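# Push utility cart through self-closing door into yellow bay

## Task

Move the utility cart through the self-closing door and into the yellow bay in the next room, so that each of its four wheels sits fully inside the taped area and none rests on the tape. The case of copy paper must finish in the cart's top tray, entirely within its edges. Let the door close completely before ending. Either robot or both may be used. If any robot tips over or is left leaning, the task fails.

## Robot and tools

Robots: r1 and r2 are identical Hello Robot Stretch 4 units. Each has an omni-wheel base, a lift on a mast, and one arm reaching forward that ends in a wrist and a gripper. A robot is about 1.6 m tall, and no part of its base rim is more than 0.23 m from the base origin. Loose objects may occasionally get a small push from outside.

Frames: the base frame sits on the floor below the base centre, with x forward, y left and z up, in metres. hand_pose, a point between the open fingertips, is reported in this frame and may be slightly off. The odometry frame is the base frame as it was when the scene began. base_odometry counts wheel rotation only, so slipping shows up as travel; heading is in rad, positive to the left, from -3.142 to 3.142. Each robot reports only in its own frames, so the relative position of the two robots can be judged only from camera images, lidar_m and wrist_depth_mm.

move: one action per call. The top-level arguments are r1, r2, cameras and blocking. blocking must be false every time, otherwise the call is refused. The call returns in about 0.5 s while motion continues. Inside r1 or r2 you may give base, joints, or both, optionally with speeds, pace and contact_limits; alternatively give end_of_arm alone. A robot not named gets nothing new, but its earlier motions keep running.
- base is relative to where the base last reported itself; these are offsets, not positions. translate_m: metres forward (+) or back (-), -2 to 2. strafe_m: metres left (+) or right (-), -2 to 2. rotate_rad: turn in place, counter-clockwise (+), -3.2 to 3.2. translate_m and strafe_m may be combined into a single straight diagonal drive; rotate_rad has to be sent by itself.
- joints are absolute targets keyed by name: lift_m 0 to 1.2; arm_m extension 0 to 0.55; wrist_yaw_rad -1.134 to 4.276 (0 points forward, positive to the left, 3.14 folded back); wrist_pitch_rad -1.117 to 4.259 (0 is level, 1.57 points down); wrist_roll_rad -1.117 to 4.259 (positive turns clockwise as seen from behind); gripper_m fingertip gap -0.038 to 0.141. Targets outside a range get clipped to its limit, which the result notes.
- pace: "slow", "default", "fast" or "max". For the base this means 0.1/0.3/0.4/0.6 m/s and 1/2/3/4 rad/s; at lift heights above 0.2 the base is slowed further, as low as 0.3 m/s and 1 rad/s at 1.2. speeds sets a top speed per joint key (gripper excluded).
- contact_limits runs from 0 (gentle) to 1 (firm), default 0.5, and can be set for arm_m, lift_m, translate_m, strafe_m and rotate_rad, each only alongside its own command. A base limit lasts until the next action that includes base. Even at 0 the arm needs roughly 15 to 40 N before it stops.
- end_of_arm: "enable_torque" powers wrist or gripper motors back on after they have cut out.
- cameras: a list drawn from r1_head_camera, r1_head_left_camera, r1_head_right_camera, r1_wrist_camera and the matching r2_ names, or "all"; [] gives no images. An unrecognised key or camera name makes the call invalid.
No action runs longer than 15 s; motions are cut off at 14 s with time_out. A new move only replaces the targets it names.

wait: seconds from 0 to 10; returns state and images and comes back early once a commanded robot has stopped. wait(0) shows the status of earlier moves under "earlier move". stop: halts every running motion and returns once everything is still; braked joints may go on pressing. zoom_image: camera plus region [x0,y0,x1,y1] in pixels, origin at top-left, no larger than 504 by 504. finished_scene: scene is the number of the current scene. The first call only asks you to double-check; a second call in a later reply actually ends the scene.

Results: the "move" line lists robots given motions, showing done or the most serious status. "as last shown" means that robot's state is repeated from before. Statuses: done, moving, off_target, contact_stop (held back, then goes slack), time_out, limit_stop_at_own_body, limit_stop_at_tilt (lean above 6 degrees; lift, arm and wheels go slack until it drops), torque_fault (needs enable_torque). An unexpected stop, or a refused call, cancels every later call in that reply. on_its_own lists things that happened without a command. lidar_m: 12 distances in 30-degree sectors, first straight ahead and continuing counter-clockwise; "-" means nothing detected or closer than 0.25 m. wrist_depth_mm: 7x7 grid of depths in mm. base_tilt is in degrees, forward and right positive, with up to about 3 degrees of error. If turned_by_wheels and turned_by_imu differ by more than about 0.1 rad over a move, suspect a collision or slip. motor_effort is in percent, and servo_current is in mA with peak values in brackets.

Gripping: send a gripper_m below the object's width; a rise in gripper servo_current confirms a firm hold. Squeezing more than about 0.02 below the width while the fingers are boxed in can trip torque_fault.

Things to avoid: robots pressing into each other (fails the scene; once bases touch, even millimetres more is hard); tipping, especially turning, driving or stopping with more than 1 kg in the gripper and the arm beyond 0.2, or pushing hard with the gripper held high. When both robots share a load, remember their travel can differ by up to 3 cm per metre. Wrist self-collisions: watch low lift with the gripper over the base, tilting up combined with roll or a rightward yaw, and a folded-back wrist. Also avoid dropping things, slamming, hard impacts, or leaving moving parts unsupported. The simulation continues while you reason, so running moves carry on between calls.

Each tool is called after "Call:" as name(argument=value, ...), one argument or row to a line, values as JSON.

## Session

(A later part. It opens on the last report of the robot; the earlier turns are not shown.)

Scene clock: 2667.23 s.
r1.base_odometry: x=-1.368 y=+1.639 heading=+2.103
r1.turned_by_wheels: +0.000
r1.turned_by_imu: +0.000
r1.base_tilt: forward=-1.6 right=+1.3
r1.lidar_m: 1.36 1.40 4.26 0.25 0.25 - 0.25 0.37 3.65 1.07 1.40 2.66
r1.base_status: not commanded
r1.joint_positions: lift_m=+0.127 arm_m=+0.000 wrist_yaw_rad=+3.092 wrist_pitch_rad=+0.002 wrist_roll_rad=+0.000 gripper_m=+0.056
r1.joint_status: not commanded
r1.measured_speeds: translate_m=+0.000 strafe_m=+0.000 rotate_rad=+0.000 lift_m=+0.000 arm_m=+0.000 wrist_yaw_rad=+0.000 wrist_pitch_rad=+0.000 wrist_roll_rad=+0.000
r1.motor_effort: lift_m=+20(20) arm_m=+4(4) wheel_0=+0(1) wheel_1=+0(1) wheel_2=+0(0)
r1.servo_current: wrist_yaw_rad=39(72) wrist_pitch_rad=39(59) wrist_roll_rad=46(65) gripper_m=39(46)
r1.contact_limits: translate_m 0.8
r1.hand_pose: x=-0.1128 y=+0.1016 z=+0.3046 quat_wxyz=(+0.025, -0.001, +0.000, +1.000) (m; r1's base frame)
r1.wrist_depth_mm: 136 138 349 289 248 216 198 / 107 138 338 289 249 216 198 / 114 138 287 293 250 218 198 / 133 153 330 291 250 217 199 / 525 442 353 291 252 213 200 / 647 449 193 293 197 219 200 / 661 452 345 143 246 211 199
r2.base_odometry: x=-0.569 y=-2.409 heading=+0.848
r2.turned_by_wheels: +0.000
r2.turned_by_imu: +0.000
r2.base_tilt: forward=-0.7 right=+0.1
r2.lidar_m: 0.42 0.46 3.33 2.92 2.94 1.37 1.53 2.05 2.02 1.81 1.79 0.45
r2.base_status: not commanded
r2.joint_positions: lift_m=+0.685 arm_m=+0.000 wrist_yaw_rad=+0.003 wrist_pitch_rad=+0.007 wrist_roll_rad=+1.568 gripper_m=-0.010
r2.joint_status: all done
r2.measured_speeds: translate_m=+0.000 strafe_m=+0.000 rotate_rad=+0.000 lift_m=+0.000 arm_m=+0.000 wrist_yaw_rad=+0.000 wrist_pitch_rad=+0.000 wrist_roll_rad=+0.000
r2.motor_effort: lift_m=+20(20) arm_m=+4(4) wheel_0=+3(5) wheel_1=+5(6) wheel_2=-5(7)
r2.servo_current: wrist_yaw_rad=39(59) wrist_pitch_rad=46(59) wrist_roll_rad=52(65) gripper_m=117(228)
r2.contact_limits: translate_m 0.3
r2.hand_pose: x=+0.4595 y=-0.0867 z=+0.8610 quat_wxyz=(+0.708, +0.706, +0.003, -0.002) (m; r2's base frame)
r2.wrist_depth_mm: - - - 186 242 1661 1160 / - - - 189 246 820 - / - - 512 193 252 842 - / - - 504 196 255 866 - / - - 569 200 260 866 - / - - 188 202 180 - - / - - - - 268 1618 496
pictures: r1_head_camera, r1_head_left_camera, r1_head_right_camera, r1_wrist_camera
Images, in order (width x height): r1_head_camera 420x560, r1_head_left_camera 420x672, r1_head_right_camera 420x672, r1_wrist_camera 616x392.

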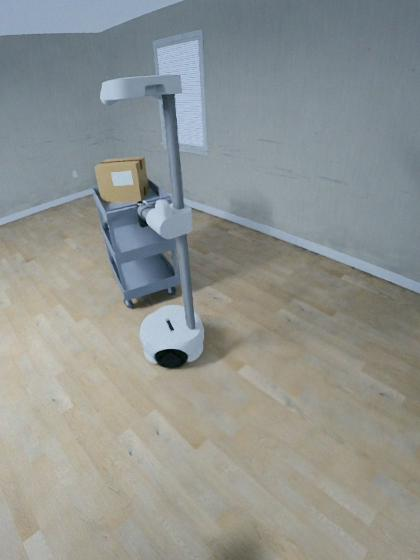

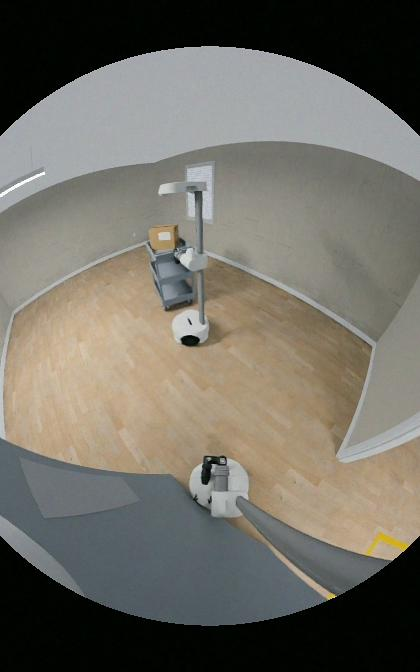

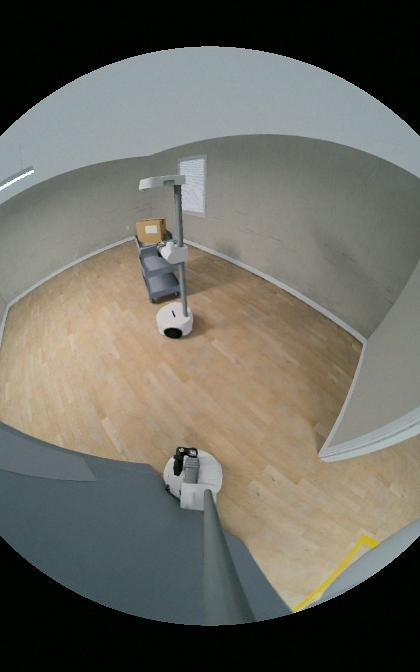

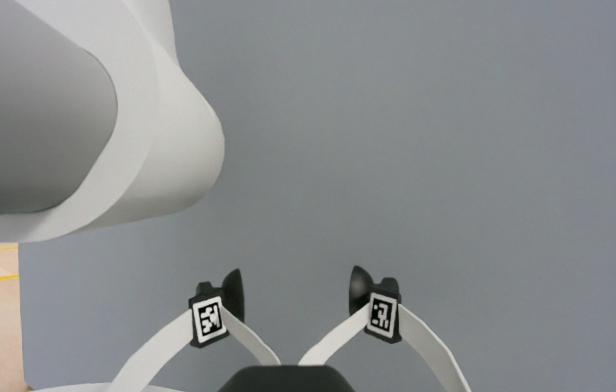

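Call:
move(
  blocking=false,
  cameras=[],
  r2={"base": {"translate_m": -0.592, "strafe_m": -0.126}, "pace": "slow"},
)

Call:
wait(
  seconds=9,
  cameras=["r1_head_camera", "r1_head_left_camera", "r2_head_camera"],
)

Scene clock: 2730.07 s.
move: r2 moving
r1.base_odometry: x=-1.368 y=+1.639 heading=+2.103
r1.turned_by_wheels: +0.000
r1.turned_by_imu: +0.000
r1.base_tilt: forward=-1.6 right=+1.3
r1.lidar_m: 1.35 1.39 4.26 0.25 0.25 - 0.25 0.38 3.67 1.04 1.40 2.65
r1.base_status: not commanded
r1.joint_positions: lift_m=+0.127 arm_m=+0.000 wrist_yaw_rad=+3.092 wrist_pitch_rad=+0.002 wrist_roll_rad=+0.000 gripper_m=+0.056
r1.joint_status: not commanded
r1.measured_speeds: translate_m=+0.000 strafe_m=+0.000 rotate_rad=+0.000 lift_m=+0.000 arm_m=+0.000 wrist_yaw_rad=+0.000 wrist_pitch_rad=+0.000 wrist_roll_rad=+0.000
r1.motor_effort: lift_m=+20(20) arm_m=+4(4) wheel_0=+0(1) wheel_1=+0(0) wheel_2=+0(0)
r1.servo_current: wrist_yaw_rad=26(65) wrist_pitch_rad=39(46) wrist_roll_rad=33(52) gripper_m=46(46)
r1.contact_limits: translate_m 0.8
r1.hand_pose: x=-0.1128 y=+0.1016 z=+0.3046 quat_wxyz=(+0.025, -0.001, +0.000, +1.000) (m; r1's base frame)
r1.wrist_depth_mm: 135 138 349 287 248 216 197 / 107 138 338 290 249 216 198 / 114 139 286 291 249 217 198 / 133 153 330 294 250 217 199 / 525 445 351 293 250 214 200 / 647 445 192 294 196 217 200 / 661 449 345 143 246 211 200
r2.base_odometry: x=-0.575 y=-2.420 heading=+0.848
r2.turned_by_wheels: +0.000
r2.turned_by_imu: +0.000
r2.base_tilt: forward=-0.7 right=+0.1
r2.lidar_m: 0.42 0.47 3.30 2.94 2.95 1.35 1.51 2.04 2.05 1.80 1.82 0.44
r2.base_status: translate_m moving; strafe_m moving
r2.joint_positions: lift_m=+0.685 arm_m=+0.000 wrist_yaw_rad=+0.002 wrist_pitch_rad=+0.007 wrist_roll_rad=+1.568 gripper_m=-0.010
r2.joint_status: not commanded
r2.measured_speeds: translate_m=-0.049 strafe_m=-0.010 rotate_rad=-0.003 lift_m=+0.000 arm_m=+0.000 wrist_yaw_rad=-0.011 wrist_pitch_rad=+0.000 wrist_roll_rad=+0.000
r2.motor_effort: lift_m=+20(20) arm_m=+3(4) wheel_0=-2(8) wheel_1=-9(9) wheel_2=+12(12)
r2.servo_current: wrist_yaw_rad=52(52) wrist_pitch_rad=46(52) wrist_roll_rad=52(52) gripper_m=111(117)
r2.hand_pose: x=+0.4595 y=-0.0868 z=+0.8610 quat_wxyz=(+0.708, +0.706, +0.003, -0.002) (m; r2's base frame)
r2.wrist_depth_mm: - - - 187 244 1661 1160 / - - - 190 248 809 - / - - 512 194 252 842 - / - - 504 197 257 854 - / - - 569 201 262 866 - / - - 187 203 180 - - / - - - - 270 1576 496
pictures: none
No camera images: "cameras" was empty.

Scene clock: 2736.90 s.
earlier move: r2 done
r1.base_odometry: x=-1.368 y=+1.639 heading=+2.103
r1.turned_by_wheels: +0.000
r1.turned_by_imu: +0.000
r1.base_tilt: forward=-1.6 right=+1.3
r1.lidar_m: 0.88 1.54 4.25 0.25 0.25 - 0.25 0.37 3.65 1.04 1.41 2.66
r1.base_status: not commanded
r1.joint_positions: lift_m=+0.127 arm_m=+0.000 wrist_yaw_rad=+3.092 wrist_pitch_rad=+0.002 wrist_roll_rad=+0.000 gripper_m=+0.056
r1.joint_status: not commanded
r1.measured_speeds: translate_m=+0.000 strafe_m=+0.000 rotate_rad=+0.000 lift_m=+0.000 arm_m=+0.000 wrist_yaw_rad=+0.000 wrist_pitch_rad=+0.000 wrist_roll_rad=+0.000
r1.motor_effort: lift_m=+20(20) arm_m=+4(4) wheel_0=+0(1) wheel_1=+0(1) wheel_2=+0(0)
r1.servo_current: wrist_yaw_rad=52(78) wrist_pitch_rad=39(52) wrist_roll_rad=33(65) gripper_m=39(52)
r1.contact_limits: translate_m 0.8
r1.hand_pose: x=-0.1128 y=+0.1016 z=+0.3046 quat_wxyz=(+0.025, -0.001, +0.000, +1.000) (m; r1's base frame)
r1.wrist_depth_mm: 136 138 349 289 248 216 198 / 107 138 340 290 249 217 198 / 114 138 286 291 249 217 198 / 133 153 332 293 250 218 200 / 530 449 353 293 250 215 200 / 647 452 194 294 197 219 199 / 661 445 347 143 246 211 200
r2.base_odometry: x=-0.866 y=-2.937 heading=+0.848
r2.turned_by_wheels: +0.000
r2.turned_by_imu: +0.000
r2.base_tilt: forward=-0.7 right=+0.0
r2.lidar_m: 0.34 0.38 3.31 2.93 1.00 0.91 1.44 1.44 1.75 1.79 1.84 0.49
r2.base_status: done
r2.joint_positions: lift_m=+0.685 arm_m=+0.000 wrist_yaw_rad=+0.000 wrist_pitch_rad=+0.007 wrist_roll_rad=+1.568 gripper_m=-0.011
r2.joint_status: not commanded
r2.measured_speeds: translate_m=+0.000 strafe_m=+0.000 rotate_rad=+0.000 lift_m=+0.000 arm_m=+0.000 wrist_yaw_rad=+0.000 wrist_pitch_rad=+0.000 wrist_roll_rad=+0.000
r2.motor_effort: lift_m=+20(20) arm_m=+4(4) wheel_0=-6(12) wheel_1=-4(9) wheel_2=+4(12)
r2.servo_current: wrist_yaw_rad=33(59) wrist_pitch_rad=59(59) wrist_roll_rad=46(65) gripper_m=104(124)
r2.hand_pose: x=+0.4593 y=-0.0873 z=+0.8610 quat_wxyz=(+0.708, +0.706, +0.003, -0.002) (m; r2's base frame)
r2.wrist_depth_mm: - - - 277 324 325 1025 / - - - 242 310 1618 1138 / - - - 232 294 1863 - / - - 683 277 282 820 - / - - 500 211 268 866 - / - - 188 202 180 842 - / - - 549 - 252 - -
wait: 6.83 of 9 s (r2 has come to rest)
pictures: r1_head_camera, r1_head_left_camera, r2_head_camera
Images, in order (width x height): r1_head_camera 420x560, r1_head_left_camera 420x672, r2_head_camera 420x560.

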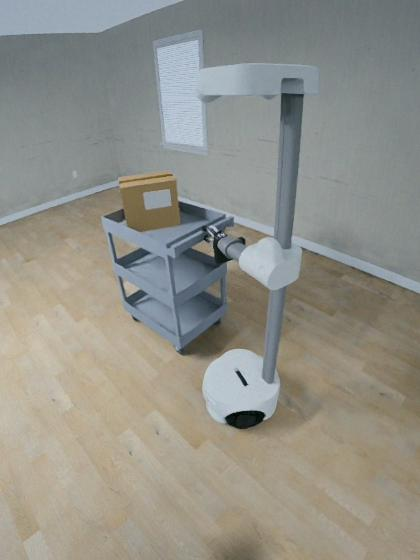

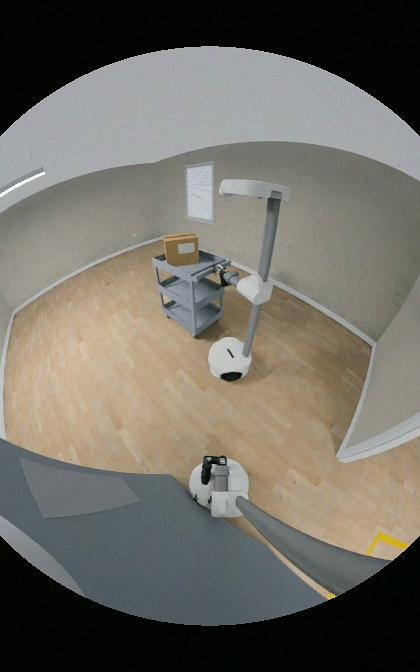

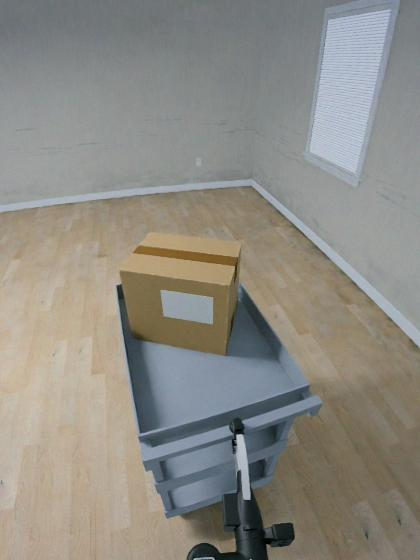

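Call:
move(
  blocking=false,
  cameras=[],
  r2={"base": {"translate_m": -0.898, "strafe_m": 0.062}, "pace": "slow"},
)

Call:
wait(
  seconds=10,
  cameras=["r1_head_left_camera", "r1_head_right_camera", "r2_head_camera"],
)

Scene clock: 2760.23 s.
move: r2 moving
r1.base_odometry: x=-1.368 y=+1.639 heading=+2.103
r1.turned_by_wheels: +0.000
r1.turned_by_imu: +0.000
r1.base_tilt: forward=-1.6 right=+1.3
r1.lidar_m: 0.90 1.56 4.25 0.25 0.25 - 0.25 0.36 3.67 1.05 1.40 1.06
r1.base_status: not commanded
r1.joint_positions: lift_m=+0.127 arm_m=+0.000 wrist_yaw_rad=+3.092 wrist_pitch_rad=+0.002 wrist_roll_rad=+0.000 gripper_m=+0.056
r1.joint_status: not commanded
r1.measured_speeds: translate_m=+0.000 strafe_m=+0.000 rotate_rad=+0.000 lift_m=+0.000 arm_m=+0.000 wrist_yaw_rad=+0.000 wrist_pitch_rad=+0.000 wrist_roll_rad=+0.000
r1.motor_effort: lift_m=+20(20) arm_m=+4(4) wheel_0=+0(1) wheel_1=+0(0) wheel_2=+0(0)
r1.servo_current: wrist_yaw_rad=52(78) wrist_pitch_rad=39(46) wrist_roll_rad=52(59) gripper_m=46(46)
r1.contact_limits: translate_m 0.8
r1.hand_pose: x=-0.1128 y=+0.1016 z=+0.3046 quat_wxyz=(+0.025, -0.001, +0.000, +1.000) (m; r1's base frame)
r1.wrist_depth_mm: 136 138 349 289 248 216 198 / 107 138 338 290 249 217 198 / 114 138 287 290 249 217 199 / 133 153 330 290 251 218 199 / 530 445 355 291 251 213 200 / 654 445 193 294 196 218 200 / 668 449 347 143 246 210 199
r2.base_odometry: x=-0.875 y=-2.945 heading=+0.847
r2.turned_by_wheels: +0.000
r2.turned_by_imu: +0.000
r2.base_tilt: forward=-0.7 right=+0.1
r2.lidar_m: 0.39 0.37 3.33 2.95 0.93 0.91 1.39 1.43 1.70 1.82 1.82 0.49
r2.base_status: translate_m moving; strafe_m moving
r2.joint_positions: lift_m=+0.685 arm_m=+0.000 wrist_yaw_rad=+0.000 wrist_pitch_rad=+0.007 wrist_roll_rad=+1.568 gripper_m=-0.011
r2.joint_status: not commanded
r2.measured_speeds: translate_m=-0.049 strafe_m=+0.004 rotate_rad=-0.003 lift_m=+0.000 arm_m=+0.000 wrist_yaw_rad=+0.000 wrist_pitch_rad=+0.000 wrist_roll_rad=+0.000
r2.motor_effort: lift_m=+20(20) arm_m=+4(4) wheel_0=-7(11) wheel_1=-6(7) wheel_2=+9(11)
r2.servo_current: wrist_yaw_rad=46(59) wrist_pitch_rad=46(52) wrist_roll_rad=39(52) gripper_m=111(117)
r2.hand_pose: x=+0.4593 y=-0.0873 z=+0.8610 quat_wxyz=(+0.708, +0.706, +0.003, -0.002) (m; r2's base frame)
r2.wrist_depth_mm: - - - 276 324 1366 1042 / - - - 243 310 1537 1118 / - - - 232 294 1808 - / - - 683 279 283 809 - / - - 504 211 267 866 - / - - 187 202 181 842 - / - - 549 - 253 - -
pictures: none
No camera images: "cameras" was empty.

Scene clock: 2770.00 s.
earlier move: r2 done
r1.base_odometry: x=-1.368 y=+1.639 heading=+2.103
r1.turned_by_wheels: +0.000
r1.turned_by_imu: -0.001
r1.base_tilt: forward=-1.6 right=+1.3
r1.lidar_m: 0.64 0.93 4.27 0.25 0.25 - 0.25 0.36 3.65 1.06 0.42 0.45
r1.base_status: not commanded
r1.joint_positions: lift_m=+0.127 arm_m=+0.000 wrist_yaw_rad=+3.092 wrist_pitch_rad=+0.002 wrist_roll_rad=+0.000 gripper_m=+0.056
r1.joint_status: not commanded
r1.measured_speeds: translate_m=+0.000 strafe_m=+0.000 rotate_rad=+0.000 lift_m=+0.000 arm_m=+0.000 wrist_yaw_rad=+0.000 wrist_pitch_rad=+0.000 wrist_roll_rad=+0.000
r1.motor_effort: lift_m=+20(20) arm_m=+4(4) wheel_0=+0(1) wheel_1=+0(1) wheel_2=+0(0)
r1.servo_current: wrist_yaw_rad=52(78) wrist_pitch_rad=46(52) wrist_roll_rad=33(72) gripper_m=46(52)
r1.contact_limits: translate_m 0.8
r1.hand_pose: x=-0.1128 y=+0.1016 z=+0.3046 quat_wxyz=(+0.025, -0.001, +0.000, +1.000) (m; r1's base frame)
r1.wrist_depth_mm: 136 138 345 291 248 216 197 / 107 138 338 290 249 217 198 / 114 138 287 291 250 218 199 / 133 153 332 291 250 217 200 / 525 445 351 293 251 213 199 / 647 452 192 296 196 219 200 / 661 449 343 144 246 211 199
r2.base_odometry: x=-1.507 y=-3.568 heading=+0.848
r2.turned_by_wheels: +0.000
r2.turned_by_imu: -0.001
r2.base_tilt: forward=-0.7 right=+0.1
r2.lidar_m: 0.35 0.36 0.53 0.39 0.51 0.95 3.54 0.59 0.70 1.30 2.05 0.52
r2.base_status: done
r2.joint_positions: lift_m=+0.685 arm_m=+0.000 wrist_yaw_rad=+0.000 wrist_pitch_rad=+0.007 wrist_roll_rad=+1.568 gripper_m=-0.011
r2.joint_status: not commanded
r2.measured_speeds: translate_m=+0.000 strafe_m=+0.000 rotate_rad=+0.000 lift_m=+0.000 arm_m=+0.000 wrist_yaw_rad=+0.000 wrist_pitch_rad=+0.000 wrist_roll_rad=+0.000
r2.motor_effort: lift_m=+20(20) arm_m=+4(4) wheel_0=-6(14) wheel_1=-4(8) wheel_2=+5(11)
r2.servo_current: wrist_yaw_rad=52(65) wrist_pitch_rad=46(59) wrist_roll_rad=52(65) gripper_m=111(124)
r2.hand_pose: x=+0.4593 y=-0.0874 z=+0.8610 quat_wxyz=(+0.708, +0.706, +0.002, -0.002) (m; r2's base frame)
r2.wrist_depth_mm: - - - 297 - 1708 1182 / - - - 332 343 355 355 / - - - 307 319 1756 530 / - - - 285 296 768 - / - - 530 216 273 878 - / - - 186 204 181 831 - / - - 512 - 247 - -
wait: 9.77 of 10 s (r2 has come to rest)
pictures: r1_head_left_camera, r1_head_right_camera, r2_head_camera
Images, in order (width x height): r1_head_left_camera 420x672, r1_head_right_camera 420x672, r2_head_camera 420x560.

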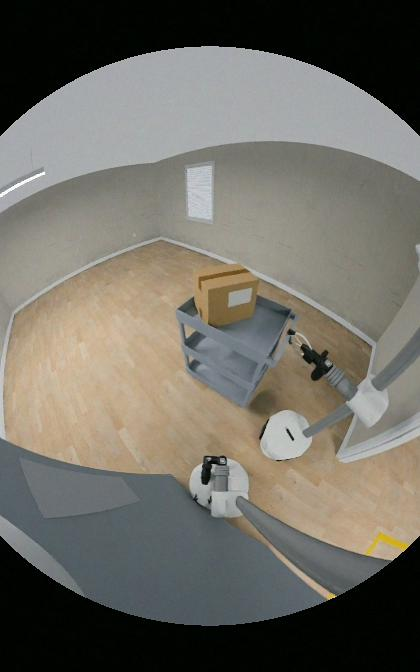

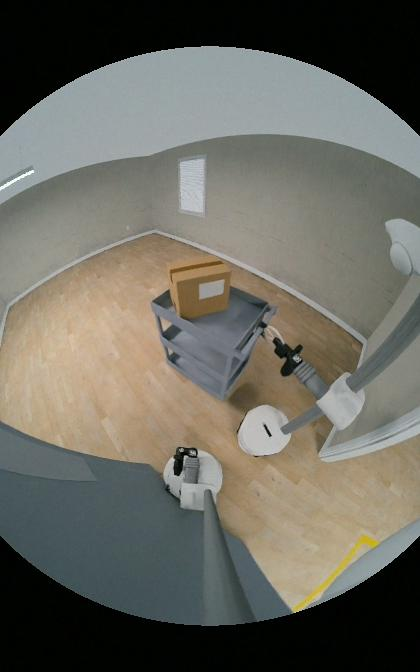

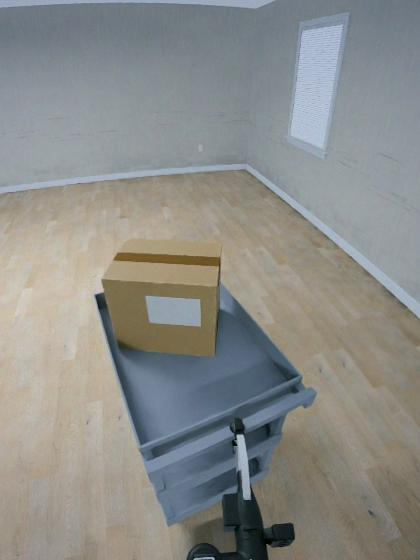

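Call:
move(
  blocking=false,
  cameras=["r2_head_camera", "r1_head_left_camera", "r1_head_right_camera", "r2_wrist_camera"],
)

Scene clock: 2794.70 s.
r1.base_odometry: x=-1.368 y=+1.639 heading=+2.103
r1.turned_by_wheels: +0.000
r1.turned_by_imu: +0.000
r1.base_tilt: forward=-1.6 right=+1.2
r1.lidar_m: 0.64 0.91 4.25 0.25 0.25 - 0.25 0.35 3.66 1.05 0.40 0.44
r1.base_status: not commanded
r1.joint_positions: lift_m=+0.127 arm_m=+0.000 wrist_yaw_rad=+3.092 wrist_pitch_rad=+0.002 wrist_roll_rad=+0.000 gripper_m=+0.056
r1.joint_status: not commanded
r1.measured_speeds: translate_m=+0.000 strafe_m=+0.000 rotate_rad=+0.000 lift_m=+0.000 arm_m=+0.000 wrist_yaw_rad=+0.000 wrist_pitch_rad=+0.000 wrist_roll_rad=+0.000
r1.motor_effort: lift_m=+20(20) arm_m=+4(4) wheel_0=+0(1) wheel_1=+0(1) wheel_2=+0(0)
r1.servo_current: wrist_yaw_rad=52(78) wrist_pitch_rad=46(52) wrist_roll_rad=59(72) gripper_m=33(52)
r1.contact_limits: translate_m 0.8
r1.hand_pose: x=-0.1128 y=+0.1016 z=+0.3046 quat_wxyz=(+0.025, -0.001, +0.000, +1.000) (m; r1's base frame)
r1.wrist_depth_mm: 136 138 349 290 247 216 197 / 107 138 338 291 249 216 198 / 114 138 287 290 250 217 198 / 133 153 332 291 250 218 198 / 525 445 353 293 250 215 199 / 654 445 193 294 197 218 199 / 661 452 343 143 247 211 199
r2.base_odometry: x=-1.507 y=-3.568 heading=+0.848
r2.turned_by_wheels: +0.000
r2.turned_by_imu: +0.000
r2.base_tilt: forward=-0.7 right=+0.1
r2.lidar_m: 0.35 0.37 0.49 0.42 0.49 0.93 3.53 0.61 0.69 1.30 2.05 0.49
r2.base_status: done
r2.joint_positions: lift_m=+0.685 arm_m=+0.000 wrist_yaw_rad=+0.000 wrist_pitch_rad=+0.007 wrist_roll_rad=+1.568 gripper_m=-0.011
r2.joint_status: not commanded
r2.measured_speeds: translate_m=+0.000 strafe_m=+0.000 rotate_rad=+0.000 lift_m=+0.000 arm_m=+0.000 wrist_yaw_rad=+0.000 wrist_pitch_rad=+0.000 wrist_roll_rad=+0.000
r2.motor_effort: lift_m=+20(20) arm_m=+4(4) wheel_0=-6(14) wheel_1=-4(8) wheel_2=+5(11)
r2.servo_current: wrist_yaw_rad=33(65) wrist_pitch_rad=52(59) wrist_roll_rad=46(65) gripper_m=111(124)
r2.hand_pose: x=+0.4593 y=-0.0874 z=+0.8610 quat_wxyz=(+0.708, +0.706, +0.002, -0.002) (m; r2's base frame)
r2.wrist_depth_mm: - - - 297 - 1618 1160 / - - - 334 343 355 355 / - - - 307 319 1708 539 / - - - 283 294 778 - / - - 530 215 273 866 - / - - 187 204 181 842 - / - - 517 - 247 - -
pictures: r1_head_left_camera, r1_head_right_camera, r2_head_camera, r2_wrist_camera
Images, in order (width x height): r1_head_left_camera 420x672, r1_head_right_camera 420x672, r2_head_camera 420x560, r2_wrist_camera 616x392.

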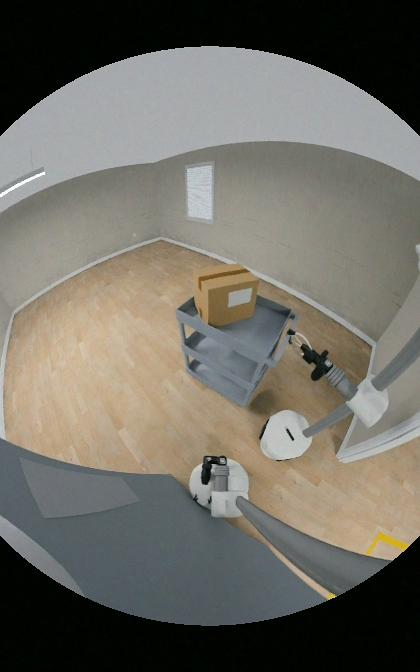

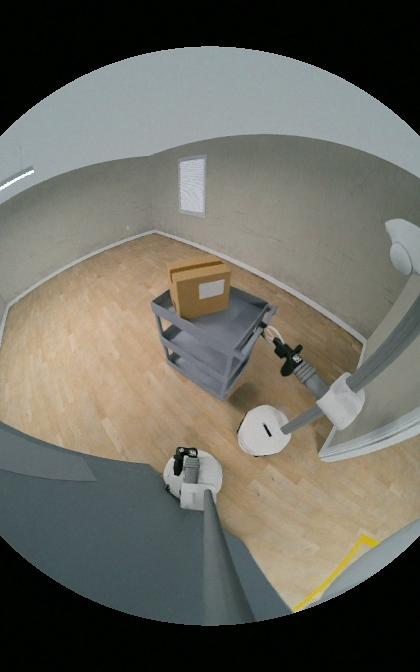

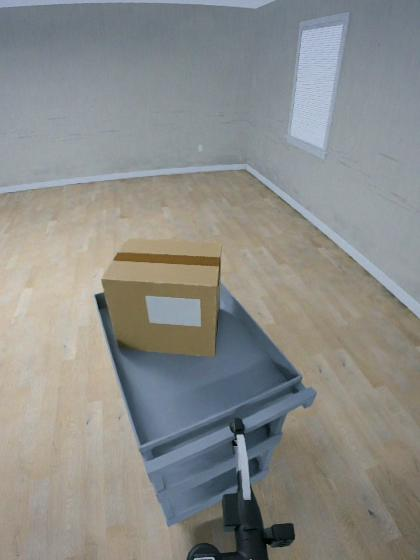

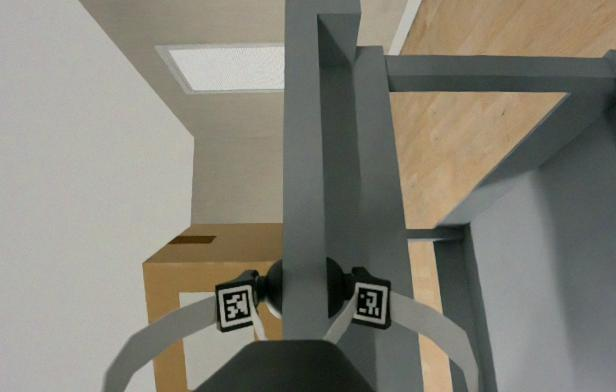

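Call:
move(
  blocking=false,
  cameras=[],
  r2={"base": {"translate_m": -0.898, "strafe_m": 0.062}, "pace": "slow", "contact_limits": {"translate_m": 0.4}},
)

Call:
wait(
  seconds=4.5,
  cameras=["r1_head_right_camera", "r2_head_camera"],
)

Scene clock: 2815.33 s.
move: r2 moving
r1.base_odometry: x=-1.368 y=+1.639 heading=+2.103
r1.turned_by_wheels: +0.000
r1.turned_by_imu: +0.000
r1.base_tilt: forward=-1.6 right=+1.3
r1.lidar_m: 0.63 0.91 4.27 0.25 0.25 - 0.25 0.37 3.67 0.55 0.42 0.46
r1.base_status: not commanded
r1.joint_positions: lift_m=+0.127 arm_m=+0.000 wrist_yaw_rad=+3.092 wrist_pitch_rad=+0.002 wrist_roll_rad=+0.000 gripper_m=+0.056
r1.joint_status: not commanded
r1.measured_speeds: translate_m=+0.000 strafe_m=+0.000 rotate_rad=+0.000 lift_m=+0.000 arm_m=+0.000 wrist_yaw_rad=+0.000 wrist_pitch_rad=+0.000 wrist_roll_rad=+0.000
r1.motor_effort: lift_m=+20(20) arm_m=+4(4) wheel_0=-1(1) wheel_1=+0(0) wheel_2=+0(0)
r1.servo_current: wrist_yaw_rad=52(65) wrist_pitch_rad=39(52) wrist_roll_rad=52(59) gripper_m=46(46)
r1.contact_limits: translate_m 0.8
r1.hand_pose: x=-0.1128 y=+0.1016 z=+0.3046 quat_wxyz=(+0.025, -0.001, +0.000, +1.000) (m; r1's base frame)
r1.wrist_depth_mm: 136 138 349 290 249 216 197 / 107 138 340 291 248 216 197 / 114 138 286 291 249 217 198 / 133 153 332 293 250 217 199 / 530 445 349 294 251 213 200 / 647 449 193 293 196 219 199 / 661 449 347 143 246 211 200
r2.base_odometry: x=-1.516 y=-3.577 heading=+0.847
r2.turned_by_wheels: +0.000
r2.turned_by_imu: +0.000
r2.base_tilt: forward=-0.6 right=+0.0
r2.lidar_m: 0.35 0.36 0.47 0.42 0.52 0.94 3.52 0.57 0.69 1.27 2.08 0.50
r2.base_status: translate_m moving; strafe_m moving
r2.joint_positions: lift_m=+0.685 arm_m=+0.000 wrist_yaw_rad=+0.000 wrist_pitch_rad=+0.007 wrist_roll_rad=+1.568 gripper_m=-0.011
r2.joint_status: not commanded
r2.measured_speeds: translate_m=-0.048 strafe_m=+0.003 rotate_rad=+0.000 lift_m=+0.000 arm_m=+0.000 wrist_yaw_rad=+0.000 wrist_pitch_rad=+0.000 wrist_roll_rad=+0.000
r2.motor_effort: lift_m=+20(20) arm_m=+4(4) wheel_0=-6(9) wheel_1=-7(7) wheel_2=+9(10)
r2.servo_current: wrist_yaw_rad=46(52) wrist_pitch_rad=52(52) wrist_roll_rad=46(59) gripper_m=111(117)
r2.contact_limits: translate_m 0.4
r2.hand_pose: x=+0.4593 y=-0.0874 z=+0.8610 quat_wxyz=(+0.708, +0.706, +0.002, -0.002) (m; r2's base frame)
r2.wrist_depth_mm: - - - 298 - 1661 1160 / - - - 330 343 355 355 / - - - 306 319 1708 530 / - - - 286 294 778 - / - - 539 216 274 831 - / - - 184 202 181 842 - / - - 517 - 248 - -
pictures: none
No camera images: "cameras" was empty.

Scene clock: 2819.83 s.
earlier move: r2 moving
r1.base_odometry: x=-1.368 y=+1.639 heading=+2.103
r1.turned_by_wheels: +0.000
r1.turned_by_imu: +0.000
r1.base_tilt: forward=-1.6 right=+1.2
r1.lidar_m: 0.41 5.07 4.27 0.25 0.25 - 0.25 0.38 0.59 0.53 0.39 0.38
r1.base_status: not commanded
r1.joint_positions: lift_m=+0.127 arm_m=+0.000 wrist_yaw_rad=+3.092 wrist_pitch_rad=+0.002 wrist_roll_rad=+0.000 gripper_m=+0.056
r1.joint_status: not commanded
r1.measured_speeds: translate_m=+0.000 strafe_m=+0.000 rotate_rad=+0.000 lift_m=+0.000 arm_m=+0.000 wrist_yaw_rad=+0.000 wrist_pitch_rad=+0.000 wrist_roll_rad=+0.000
r1.motor_effort: lift_m=+20(20) arm_m=+4(4) wheel_0=+0(1) wheel_1=+0(0) wheel_2=+0(0)
r1.servo_current: wrist_yaw_rad=39(78) wrist_pitch_rad=39(52) wrist_roll_rad=46(65) gripper_m=39(46)
r1.contact_limits: translate_m 0.8
r1.hand_pose: x=-0.1128 y=+0.1016 z=+0.3046 quat_wxyz=(+0.025, -0.001, +0.000, +1.000) (m; r1's base frame)
r1.wrist_depth_mm: 136 138 347 287 248 216 197 / 107 138 340 291 247 216 198 / 114 139 286 291 248 217 198 / 133 153 332 290 250 217 198 / 525 445 351 294 251 214 200 / 654 445 193 293 197 219 200 / 661 449 345 143 247 210 198
r2.base_odometry: x=-1.828 y=-3.885 heading=+0.847
r2.turned_by_wheels: +0.000
r2.turned_by_imu: +0.001
r2.base_tilt: forward=-0.7 right=+0.0
r2.lidar_m: 0.36 0.37 0.55 0.66 0.64 3.08 3.06 3.11 0.31 0.33 2.17 0.47
r2.base_status: translate_m moving; strafe_m moving
r2.joint_positions: lift_m=+0.685 arm_m=+0.000 wrist_yaw_rad=+0.000 wrist_pitch_rad=+0.007 wrist_roll_rad=+1.568 gripper_m=-0.011
r2.joint_status: not commanded
r2.measured_speeds: translate_m=-0.100 strafe_m=+0.007 rotate_rad=+0.001 lift_m=+0.000 arm_m=+0.000 wrist_yaw_rad=+0.000 wrist_pitch_rad=+0.000 wrist_roll_rad=+0.000
r2.motor_effort: lift_m=+20(20) arm_m=+3(4) wheel_0=-7(11) wheel_1=-6(8) wheel_2=+9(11)
r2.servo_current: wrist_yaw_rad=46(65) wrist_pitch_rad=59(59) wrist_roll_rad=52(65) gripper_m=104(124)
r2.contact_limits: translate_m 0.4
r2.hand_pose: x=+0.4593 y=-0.0874 z=+0.8610 quat_wxyz=(+0.708, +0.706, +0.002, -0.002) (m; r2's base frame)
r2.wrist_depth_mm: - - - 304 - 1708 1182 / - - - 338 355 366 366 / - - - 314 325 1661 504 / - - - 294 300 1708 - / - - 591 217 276 820 - / - - 187 202 180 831 - / - - 504 - 246 - -
wait: 4.50 s; no rest
pictures: r1_head_right_camera, r2_head_camera
Images, in order (width x height): r1_head_right_camera 420x672, r2_head_camera 420x560.

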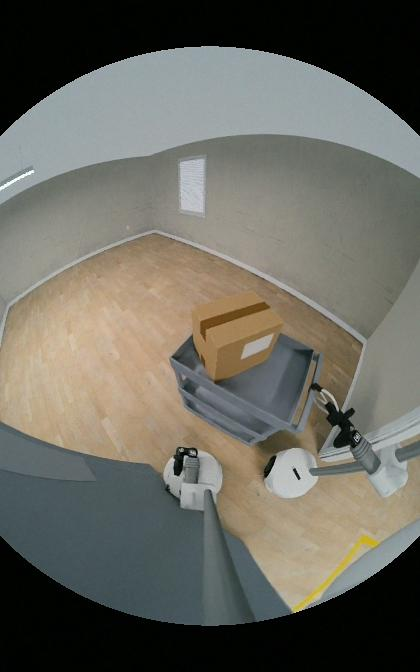

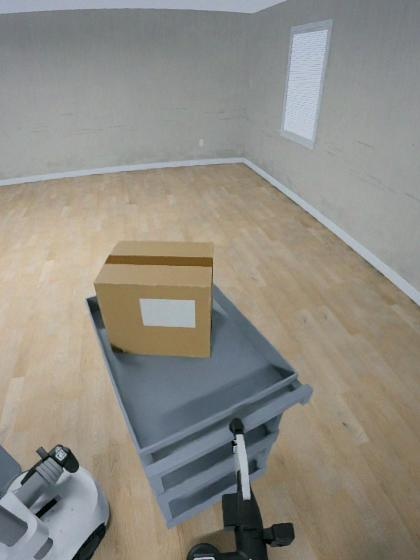

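Call:
wait(
  seconds=2,
  cameras=["r1_head_right_camera", "r2_head_camera"],
)

Scene clock: 2824.90 s.
earlier move: r2 moving
r1.base_odometry: x=-1.368 y=+1.639 heading=+2.103
r1.turned_by_wheels: +0.000
r1.turned_by_imu: +0.000
r1.base_tilt: forward=-1.5 right=+1.2
r1.lidar_m: 3.02 5.10 4.26 0.25 0.25 - 0.25 0.34 0.70 0.27 0.25 0.25
r1.base_status: not commanded
r1.joint_positions: lift_m=+0.127 arm_m=+0.000 wrist_yaw_rad=+3.092 wrist_pitch_rad=+0.002 wrist_roll_rad=+0.000 gripper_m=+0.056
r1.joint_status: not commanded
r1.measured_speeds: translate_m=+0.000 strafe_m=+0.000 rotate_rad=+0.000 lift_m=+0.000 arm_m=+0.000 wrist_yaw_rad=+0.000 wrist_pitch_rad=+0.000 wrist_roll_rad=+0.000
r1.motor_effort: lift_m=+20(20) arm_m=+4(4) wheel_0=-1(2) wheel_1=+0(0) wheel_2=-1(1)
r1.servo_current: wrist_yaw_rad=33(78) wrist_pitch_rad=46(52) wrist_roll_rad=33(72) gripper_m=39(52)
r1.contact_limits: translate_m 0.8
r1.hand_pose: x=-0.1128 y=+0.1016 z=+0.3046 quat_wxyz=(+0.025, -0.001, +0.000, +1.000) (m; r1's base frame)
r1.wrist_depth_mm: 135 137 347 290 248 215 197 / 107 138 338 290 248 216 198 / 114 138 286 291 249 217 198 / 133 153 330 293 249 217 199 / 525 445 351 293 249 215 200 / 654 445 193 293 196 219 200 / 661 449 347 143 246 210 200
r2.base_odometry: x=-2.148 y=-4.200 heading=+0.848
r2.turned_by_wheels: +0.000
r2.turned_by_imu: +0.001
r2.base_tilt: forward=-0.7 right=+0.0
r2.lidar_m: 0.36 0.36 0.61 0.59 2.43 2.92 2.64 2.67 2.57 2.31 0.44 0.49
r2.base_status: translate_m moving; strafe_m moving
r2.joint_positions: lift_m=+0.685 arm_m=+0.000 wrist_yaw_rad=+0.001 wrist_pitch_rad=+0.007 wrist_roll_rad=+1.568 gripper_m=-0.011
r2.joint_status: not commanded
r2.measured_speeds: translate_m=+0.000 strafe_m=+0.000 rotate_rad=+0.000 lift_m=+0.000 arm_m=+0.000 wrist_yaw_rad=+0.000 wrist_pitch_rad=+0.000 wrist_roll_rad=+0.000
r2.motor_effort: lift_m=+20(20) arm_m=+4(4) wheel_0=-2(11) wheel_1=-5(8) wheel_2=+8(11)
r2.servo_current: wrist_yaw_rad=46(65) wrist_pitch_rad=46(59) wrist_roll_rad=46(65) gripper_m=104(124)
r2.contact_limits: translate_m 0.4
r2.hand_pose: x=+0.4594 y=-0.0871 z=+0.8610 quat_wxyz=(+0.708, +0.706, +0.003, -0.002) (m; r2's base frame)
r2.wrist_depth_mm: - - - 297 - 1661 1160 / - - - 329 342 357 355 / - - - 304 312 1708 508 / - - - 285 293 842 - / - - 521 216 273 866 - / - - 189 202 180 831 - / - - 521 - - - -
wait: 2.00 s; no rest
pictures: r1_head_right_camera, r2_head_camera
Images, in order (width x height): r1_head_right_camera 420x672, r2_head_camera 420x560.

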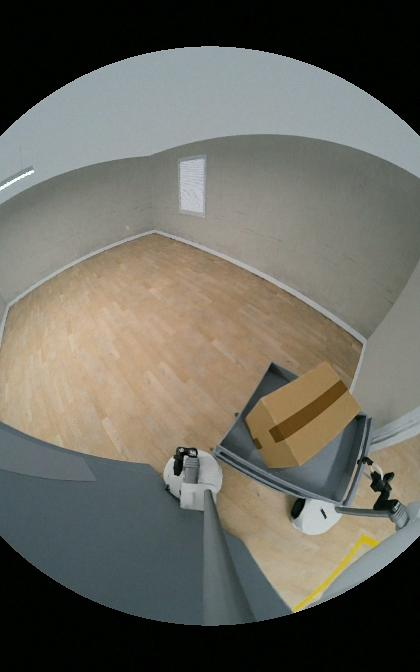

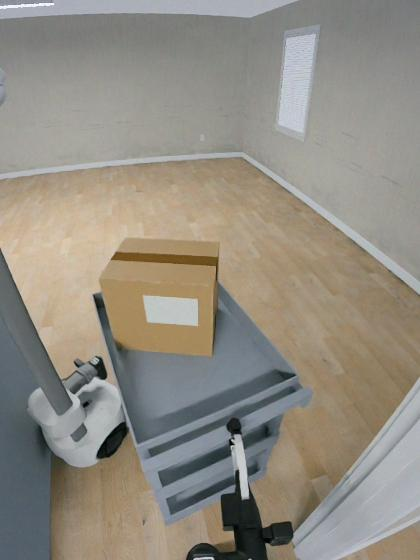

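Call:
move(
  blocking=false,
  cameras=["r2_head_camera", "r1_head_left_camera", "r1_head_right_camera", "r2_head_left_camera", "r2_head_right_camera"],
)

Call:
zoom_image(
  camera="r2_head_camera",
  region=[0, 280, 210, 540],
)

Call:
zoom_image(
  camera="r1_head_right_camera",
  region=[120, 340, 420, 600],
)

Scene clock: 2838.23 s.
earlier move: r2 done
r1.base_odometry: x=-1.368 y=+1.639 heading=+2.103
r1.turned_by_wheels: +0.000
r1.turned_by_imu: +0.000
r1.base_tilt: forward=-1.6 right=+1.3
r1.lidar_m: 3.07 5.07 4.28 0.25 0.25 - 0.25 0.37 0.69 0.27 0.25 0.25
r1.base_status: not commanded
r1.joint_positions: lift_m=+0.127 arm_m=+0.000 wrist_yaw_rad=+3.092 wrist_pitch_rad=+0.002 wrist_roll_rad=+0.000 gripper_m=+0.056
r1.joint_status: not commanded
r1.measured_speeds: translate_m=+0.000 strafe_m=+0.000 rotate_rad=+0.000 lift_m=+0.000 arm_m=+0.000 wrist_yaw_rad=+0.000 wrist_pitch_rad=+0.000 wrist_roll_rad=+0.000
r1.motor_effort: lift_m=+20(20) arm_m=+4(4) wheel_0=-1(2) wheel_1=+0(0) wheel_2=+0(1)
r1.servo_current: wrist_yaw_rad=46(78) wrist_pitch_rad=46(52) wrist_roll_rad=52(72) gripper_m=39(52)
r1.contact_limits: translate_m 0.8
r1.hand_pose: x=-0.1128 y=+0.1016 z=+0.3046 quat_wxyz=(+0.025, -0.001, +0.000, +1.000) (m; r1's base frame)
r1.wrist_depth_mm: 136 138 349 290 249 216 197 / 107 138 338 289 249 218 198 / 114 138 289 290 250 218 198 / 133 153 330 293 249 218 198 / 530 449 353 294 250 215 200 / 661 449 193 294 196 218 200 / 661 452 345 143 246 211 199
r2.base_odometry: x=-2.148 y=-4.200 heading=+0.848
r2.turned_by_wheels: +0.000
r2.turned_by_imu: +0.000
r2.base_tilt: forward=-0.7 right=+0.0
r2.lidar_m: 0.33 0.35 0.60 0.59 2.48 2.95 2.64 2.66 2.61 2.29 0.44 0.48
r2.base_status: done
r2.joint_positions: lift_m=+0.685 arm_m=+0.000 wrist_yaw_rad=+0.001 wrist_pitch_rad=+0.007 wrist_roll_rad=+1.568 gripper_m=-0.011
r2.joint_status: not commanded
r2.measured_speeds: translate_m=+0.000 strafe_m=+0.000 rotate_rad=+0.000 lift_m=+0.000 arm_m=+0.000 wrist_yaw_rad=+0.000 wrist_pitch_rad=+0.000 wrist_roll_rad=+0.000
r2.motor_effort: lift_m=+20(20) arm_m=+4(4) wheel_0=-1(11) wheel_1=-5(8) wheel_2=+8(11)
r2.servo_current: wrist_yaw_rad=46(65) wrist_pitch_rad=52(59) wrist_roll_rad=33(65) gripper_m=111(124)
r2.contact_limits: translate_m 0.4
r2.hand_pose: x=+0.4594 y=-0.0871 z=+0.8610 quat_wxyz=(+0.708, +0.706, +0.003, -0.002) (m; r2's base frame)
r2.wrist_depth_mm: - - - 297 - 1618 1160 / - - - 327 338 355 355 / - - - 304 312 1756 500 / - - - 283 296 842 - / - - 521 216 274 866 - / - - 188 202 180 831 - / - - 521 - - - -
pictures: r1_head_left_camera, r1_head_right_camera, r2_head_camera, r2_head_left_camera, r2_head_right_camera
Images, in order (width x height): r1_head_left_camera 420x672, r1_head_right_camera 420x672, r2_head_camera 420x560, r2_head_left_camera 420x672, r2_head_right_camera 420x672.

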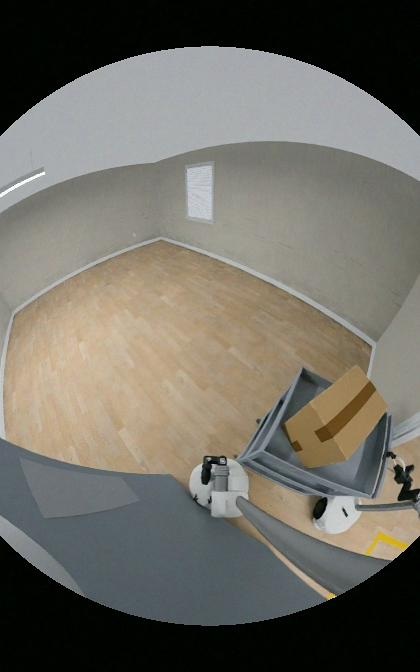

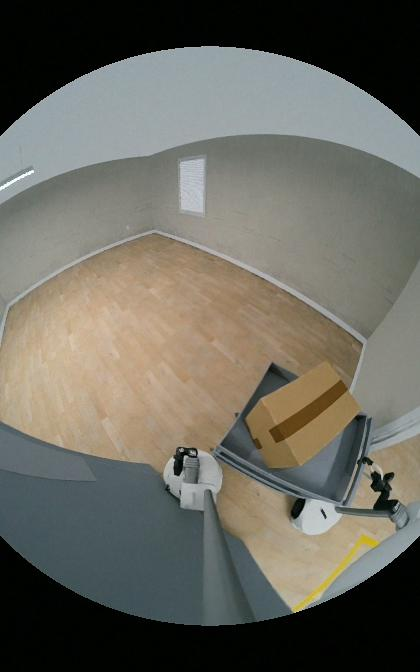

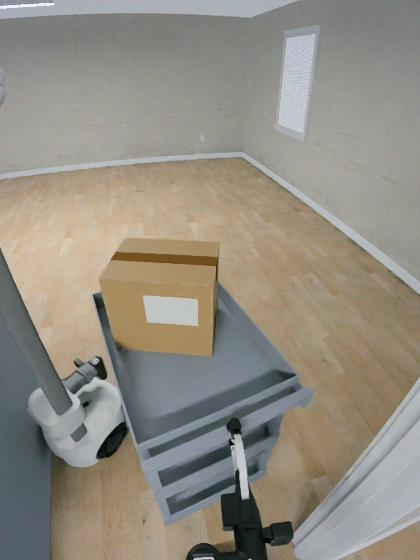

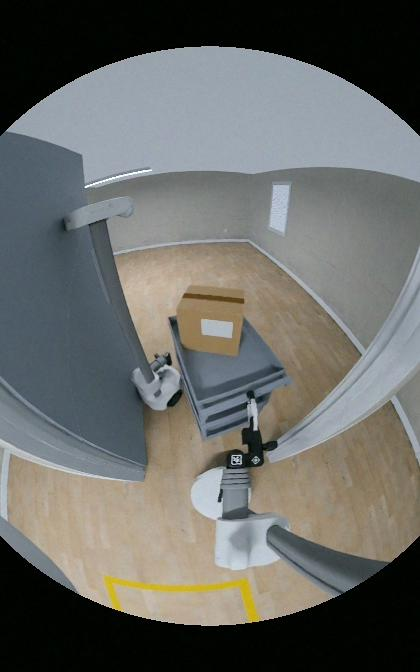

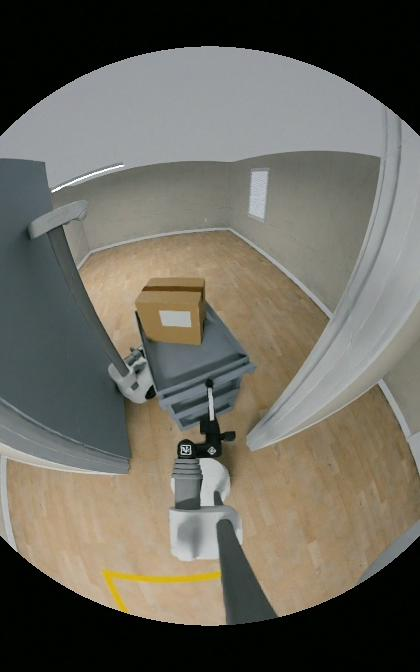

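Scaled by 1.938 from the camera's 420x560 image, which has a finer 1200x1600 frame.

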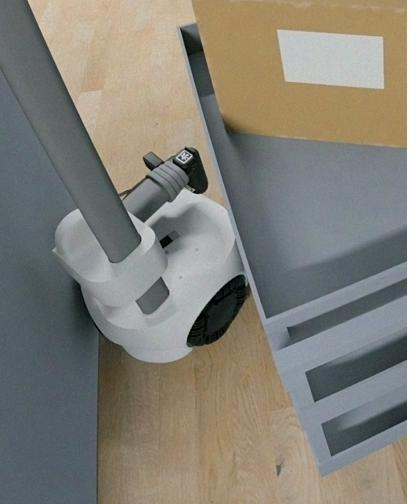

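Scaled by 1.680 from the camera's 420x672 image, which has a finer 600x960 frame.

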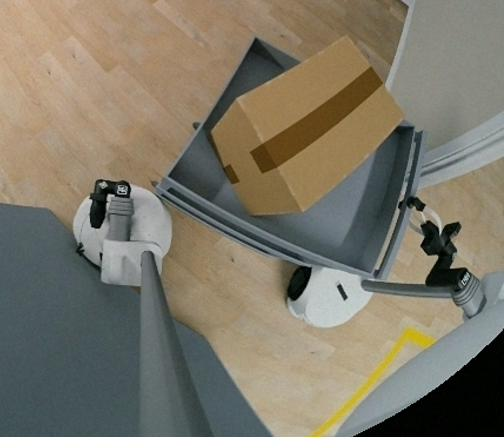

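Call:
move(
  blocking=false,
  cameras=[],
  r2={"base": {"rotate_rad": -0.07}, "pace": "slow", "contact_limits": {"rotate_rad": 0.4}},
)

Call:
wait(
  seconds=1.5,
  cameras=["r1_head_right_camera", "r2_head_camera", "r2_head_left_camera"],
)

Scene clock: 2876.87 s.
move: r2 moving
r1.base_odometry: x=-1.368 y=+1.639 heading=+2.103
r1.turned_by_wheels: +0.000
r1.turned_by_imu: +0.000
r1.base_tilt: forward=-1.6 right=+1.3
r1.lidar_m: 3.07 5.08 4.28 0.25 0.25 - 0.25 0.37 0.85 0.28 0.25 0.25
r1.base_status: not commanded
r1.joint_positions: lift_m=+0.127 arm_m=+0.000 wrist_yaw_rad=+3.092 wrist_pitch_rad=+0.002 wrist_roll_rad=+0.000 gripper_m=+0.056
r1.joint_status: not commanded
r1.measured_speeds: translate_m=+0.000 strafe_m=+0.000 rotate_rad=+0.000 lift_m=+0.000 arm_m=+0.000 wrist_yaw_rad=+0.000 wrist_pitch_rad=+0.000 wrist_roll_rad=+0.000
r1.motor_effort: lift_m=+20(20) arm_m=+4(4) wheel_0=-1(2) wheel_1=+0(1) wheel_2=+0(1)
r1.servo_current: wrist_yaw_rad=59(59) wrist_pitch_rad=39(46) wrist_roll_rad=52(65) gripper_m=39(46)
r1.contact_limits: translate_m 0.8
r1.hand_pose: x=-0.1128 y=+0.1016 z=+0.3046 quat_wxyz=(+0.025, -0.001, +0.000, +1.000) (m; r1's base frame)
r1.wrist_depth_mm: 136 138 349 289 249 216 198 / 107 138 340 290 249 216 198 / 114 139 285 290 249 217 199 / 133 153 332 291 250 218 199 / 525 442 351 293 250 214 200 / 654 449 193 294 196 218 200 / 661 452 347 144 247 211 200
r2.base_odometry: x=-2.148 y=-4.200 heading=+0.779
r2.turned_by_wheels: -0.068
r2.turned_by_imu: -0.066
r2.base_tilt: forward=-0.6 right=+0.1
r2.lidar_m: 0.34 0.35 0.60 0.57 2.47 2.83 2.67 2.67 2.66 2.31 0.46 0.51
r2.base_status: rotate_rad moving
r2.joint_positions: lift_m=+0.685 arm_m=+0.000 wrist_yaw_rad=+0.008 wrist_pitch_rad=+0.007 wrist_roll_rad=+1.568 gripper_m=-0.011
r2.joint_status: not commanded
r2.measured_speeds: translate_m=-0.001 strafe_m=+0.000 rotate_rad=-0.048 lift_m=+0.000 arm_m=+0.000 wrist_yaw_rad=+0.000 wrist_pitch_rad=+0.000 wrist_roll_rad=+0.000
r2.motor_effort: lift_m=+20(20) arm_m=+4(4) wheel_0=+6(13) wheel_1=+4(7) wheel_2=+9(13)
r2.servo_current: wrist_yaw_rad=59(59) wrist_pitch_rad=52(52) wrist_roll_rad=52(52) gripper_m=117(117)
r2.contact_limits: rotate_rad 0.4
r2.hand_pose: x=+0.4600 y=-0.0851 z=+0.8610 quat_wxyz=(+0.708, +0.706, +0.005, +0.000) (m; r2's base frame)
r2.wrist_depth_mm: - - - - - 1661 1182 / - - - 343 366 373 373 / - - - 327 338 1756 496 / - - - 303 307 1863 - / - - 647 227 286 831 - / - - 190 205 179 - - / - 504 504 - 251 - -
pictures: none
No camera images: "cameras" was empty.

Scene clock: 2877.27 s.
earlier move: r2 done
r1.base_odometry: x=-1.368 y=+1.639 heading=+2.103
r1.turned_by_wheels: +0.000
r1.turned_by_imu: +0.000
r1.base_tilt: forward=-1.6 right=+1.3
r1.lidar_m: 3.10 5.09 4.30 0.25 0.25 - 0.25 0.34 0.83 0.27 0.25 0.25
r1.base_status: not commanded
r1.joint_positions: lift_m=+0.127 arm_m=+0.000 wrist_yaw_rad=+3.092 wrist_pitch_rad=+0.002 wrist_roll_rad=+0.000 gripper_m=+0.056
r1.joint_status: not commanded
r1.measured_speeds: translate_m=+0.000 strafe_m=+0.000 rotate_rad=+0.000 lift_m=+0.000 arm_m=+0.000 wrist_yaw_rad=+0.000 wrist_pitch_rad=+0.000 wrist_roll_rad=+0.000
r1.motor_effort: lift_m=+20(20) arm_m=+4(4) wheel_0=-1(2) wheel_1=+0(1) wheel_2=+0(1)
r1.servo_current: wrist_yaw_rad=59(59) wrist_pitch_rad=39(46) wrist_roll_rad=52(65) gripper_m=39(46)
r1.contact_limits: translate_m 0.8
r1.hand_pose: x=-0.1128 y=+0.1016 z=+0.3046 quat_wxyz=(+0.025, -0.001, +0.000, +1.000) (m; r1's base frame)
r1.wrist_depth_mm: 135 138 345 289 249 215 197 / 107 138 342 291 248 217 198 / 114 138 287 293 249 217 198 / 133 153 330 290 250 218 199 / 525 442 353 293 251 214 199 / 654 445 193 296 197 219 200 / 661 449 345 143 246 211 200
r2.base_odometry: x=-2.148 y=-4.200 heading=+0.779
r2.turned_by_wheels: -0.001
r2.turned_by_imu: -0.001
r2.base_tilt: forward=-0.7 right=+0.1
r2.lidar_m: 0.33 0.35 0.64 0.61 2.44 2.81 2.67 2.65 2.66 2.31 0.45 0.51
r2.base_status: done
r2.joint_positions: lift_m=+0.685 arm_m=+0.000 wrist_yaw_rad=+0.005 wrist_pitch_rad=+0.007 wrist_roll_rad=+1.568 gripper_m=-0.011
r2.joint_status: not commanded
r2.measured_speeds: translate_m=+0.000 strafe_m=+0.000 rotate_rad=+0.000 lift_m=+0.000 arm_m=+0.000 wrist_yaw_rad=+0.000 wrist_pitch_rad=+0.000 wrist_roll_rad=+0.000
r2.motor_effort: lift_m=+20(20) arm_m=+4(4) wheel_0=+6(13) wheel_1=+4(7) wheel_2=+5(13)
r2.servo_current: wrist_yaw_rad=46(59) wrist_pitch_rad=46(52) wrist_roll_rad=39(52) gripper_m=104(117)
r2.contact_limits: rotate_rad 0.4
r2.hand_pose: x=+0.4597 y=-0.0860 z=+0.8610 quat_wxyz=(+0.708, +0.706, +0.004, -0.001) (m; r2's base frame)
r2.wrist_depth_mm: - - - - - 1661 1138 / - - - 347 368 368 373 / - - - 330 340 1708 504 / - - - 300 310 1708 - / - - 691 227 287 842 - / - - 188 205 180 842 - / - 500 492 - - - -
wait: 0.40 of 1.5 s (r2 has come to rest)
pictures: r1_head_right_camera, r2_head_camera, r2_head_left_camera
Images, in order (width x height): r1_head_right_camera 420x672, r2_head_camera 420x560, r2_head_left_camera 420x672.

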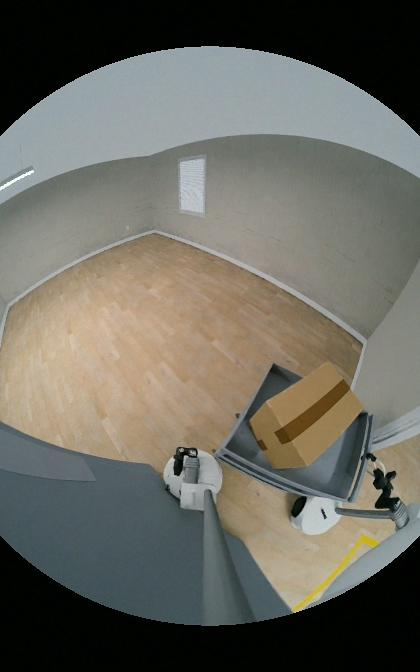

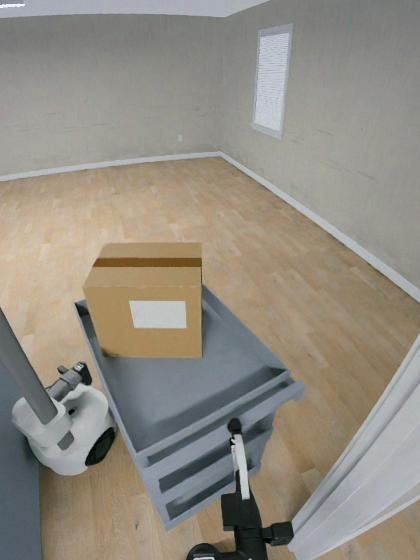

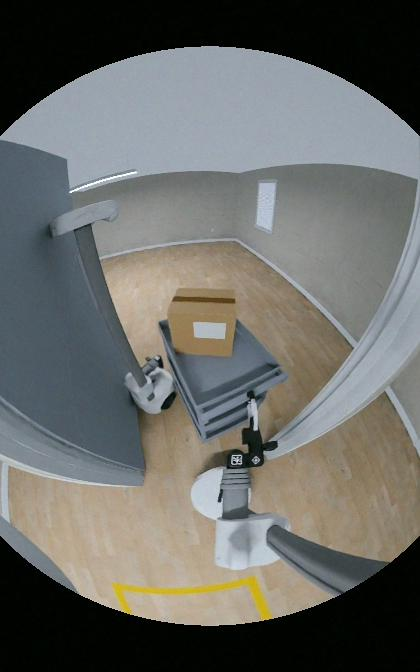

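Call:
zoom_image(
  camera="r2_head_camera",
  region=[220, 330, 420, 560],
)

Call:
zoom_image(
  camera="r2_head_camera",
  region=[0, 300, 220, 540],
)

Call:
zoom_image(
  camera="r1_head_right_camera",
  region=[140, 380, 300, 540],
)

Scaled by 2.191 from the camera's 420x560 image, which has a finer 1200x1600 frame.

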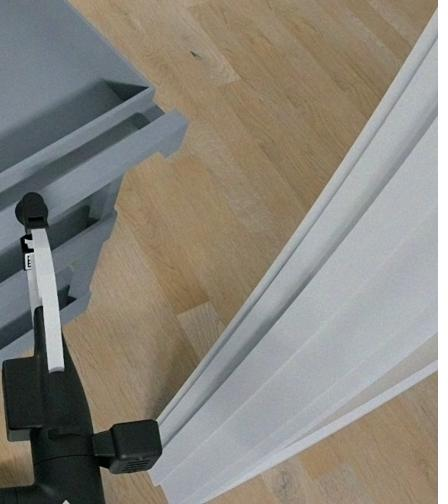

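Scaled by 2.100 from the camera's 420x560 image, which has a finer 1200x1600 frame.

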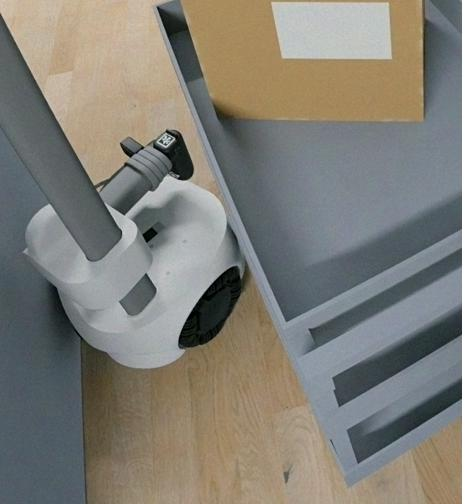

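Scaled by 3.150 from the camera's 420x672 image, which has a finer 600x960 frame.

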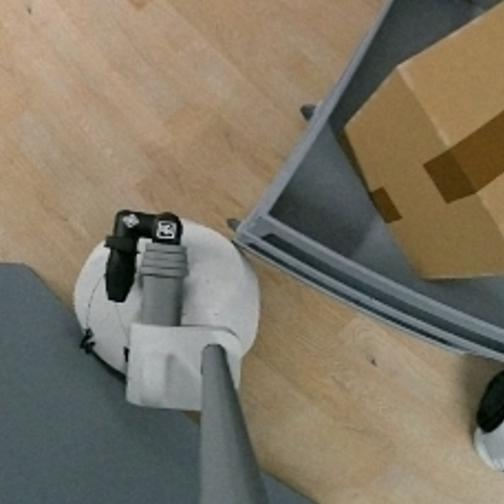

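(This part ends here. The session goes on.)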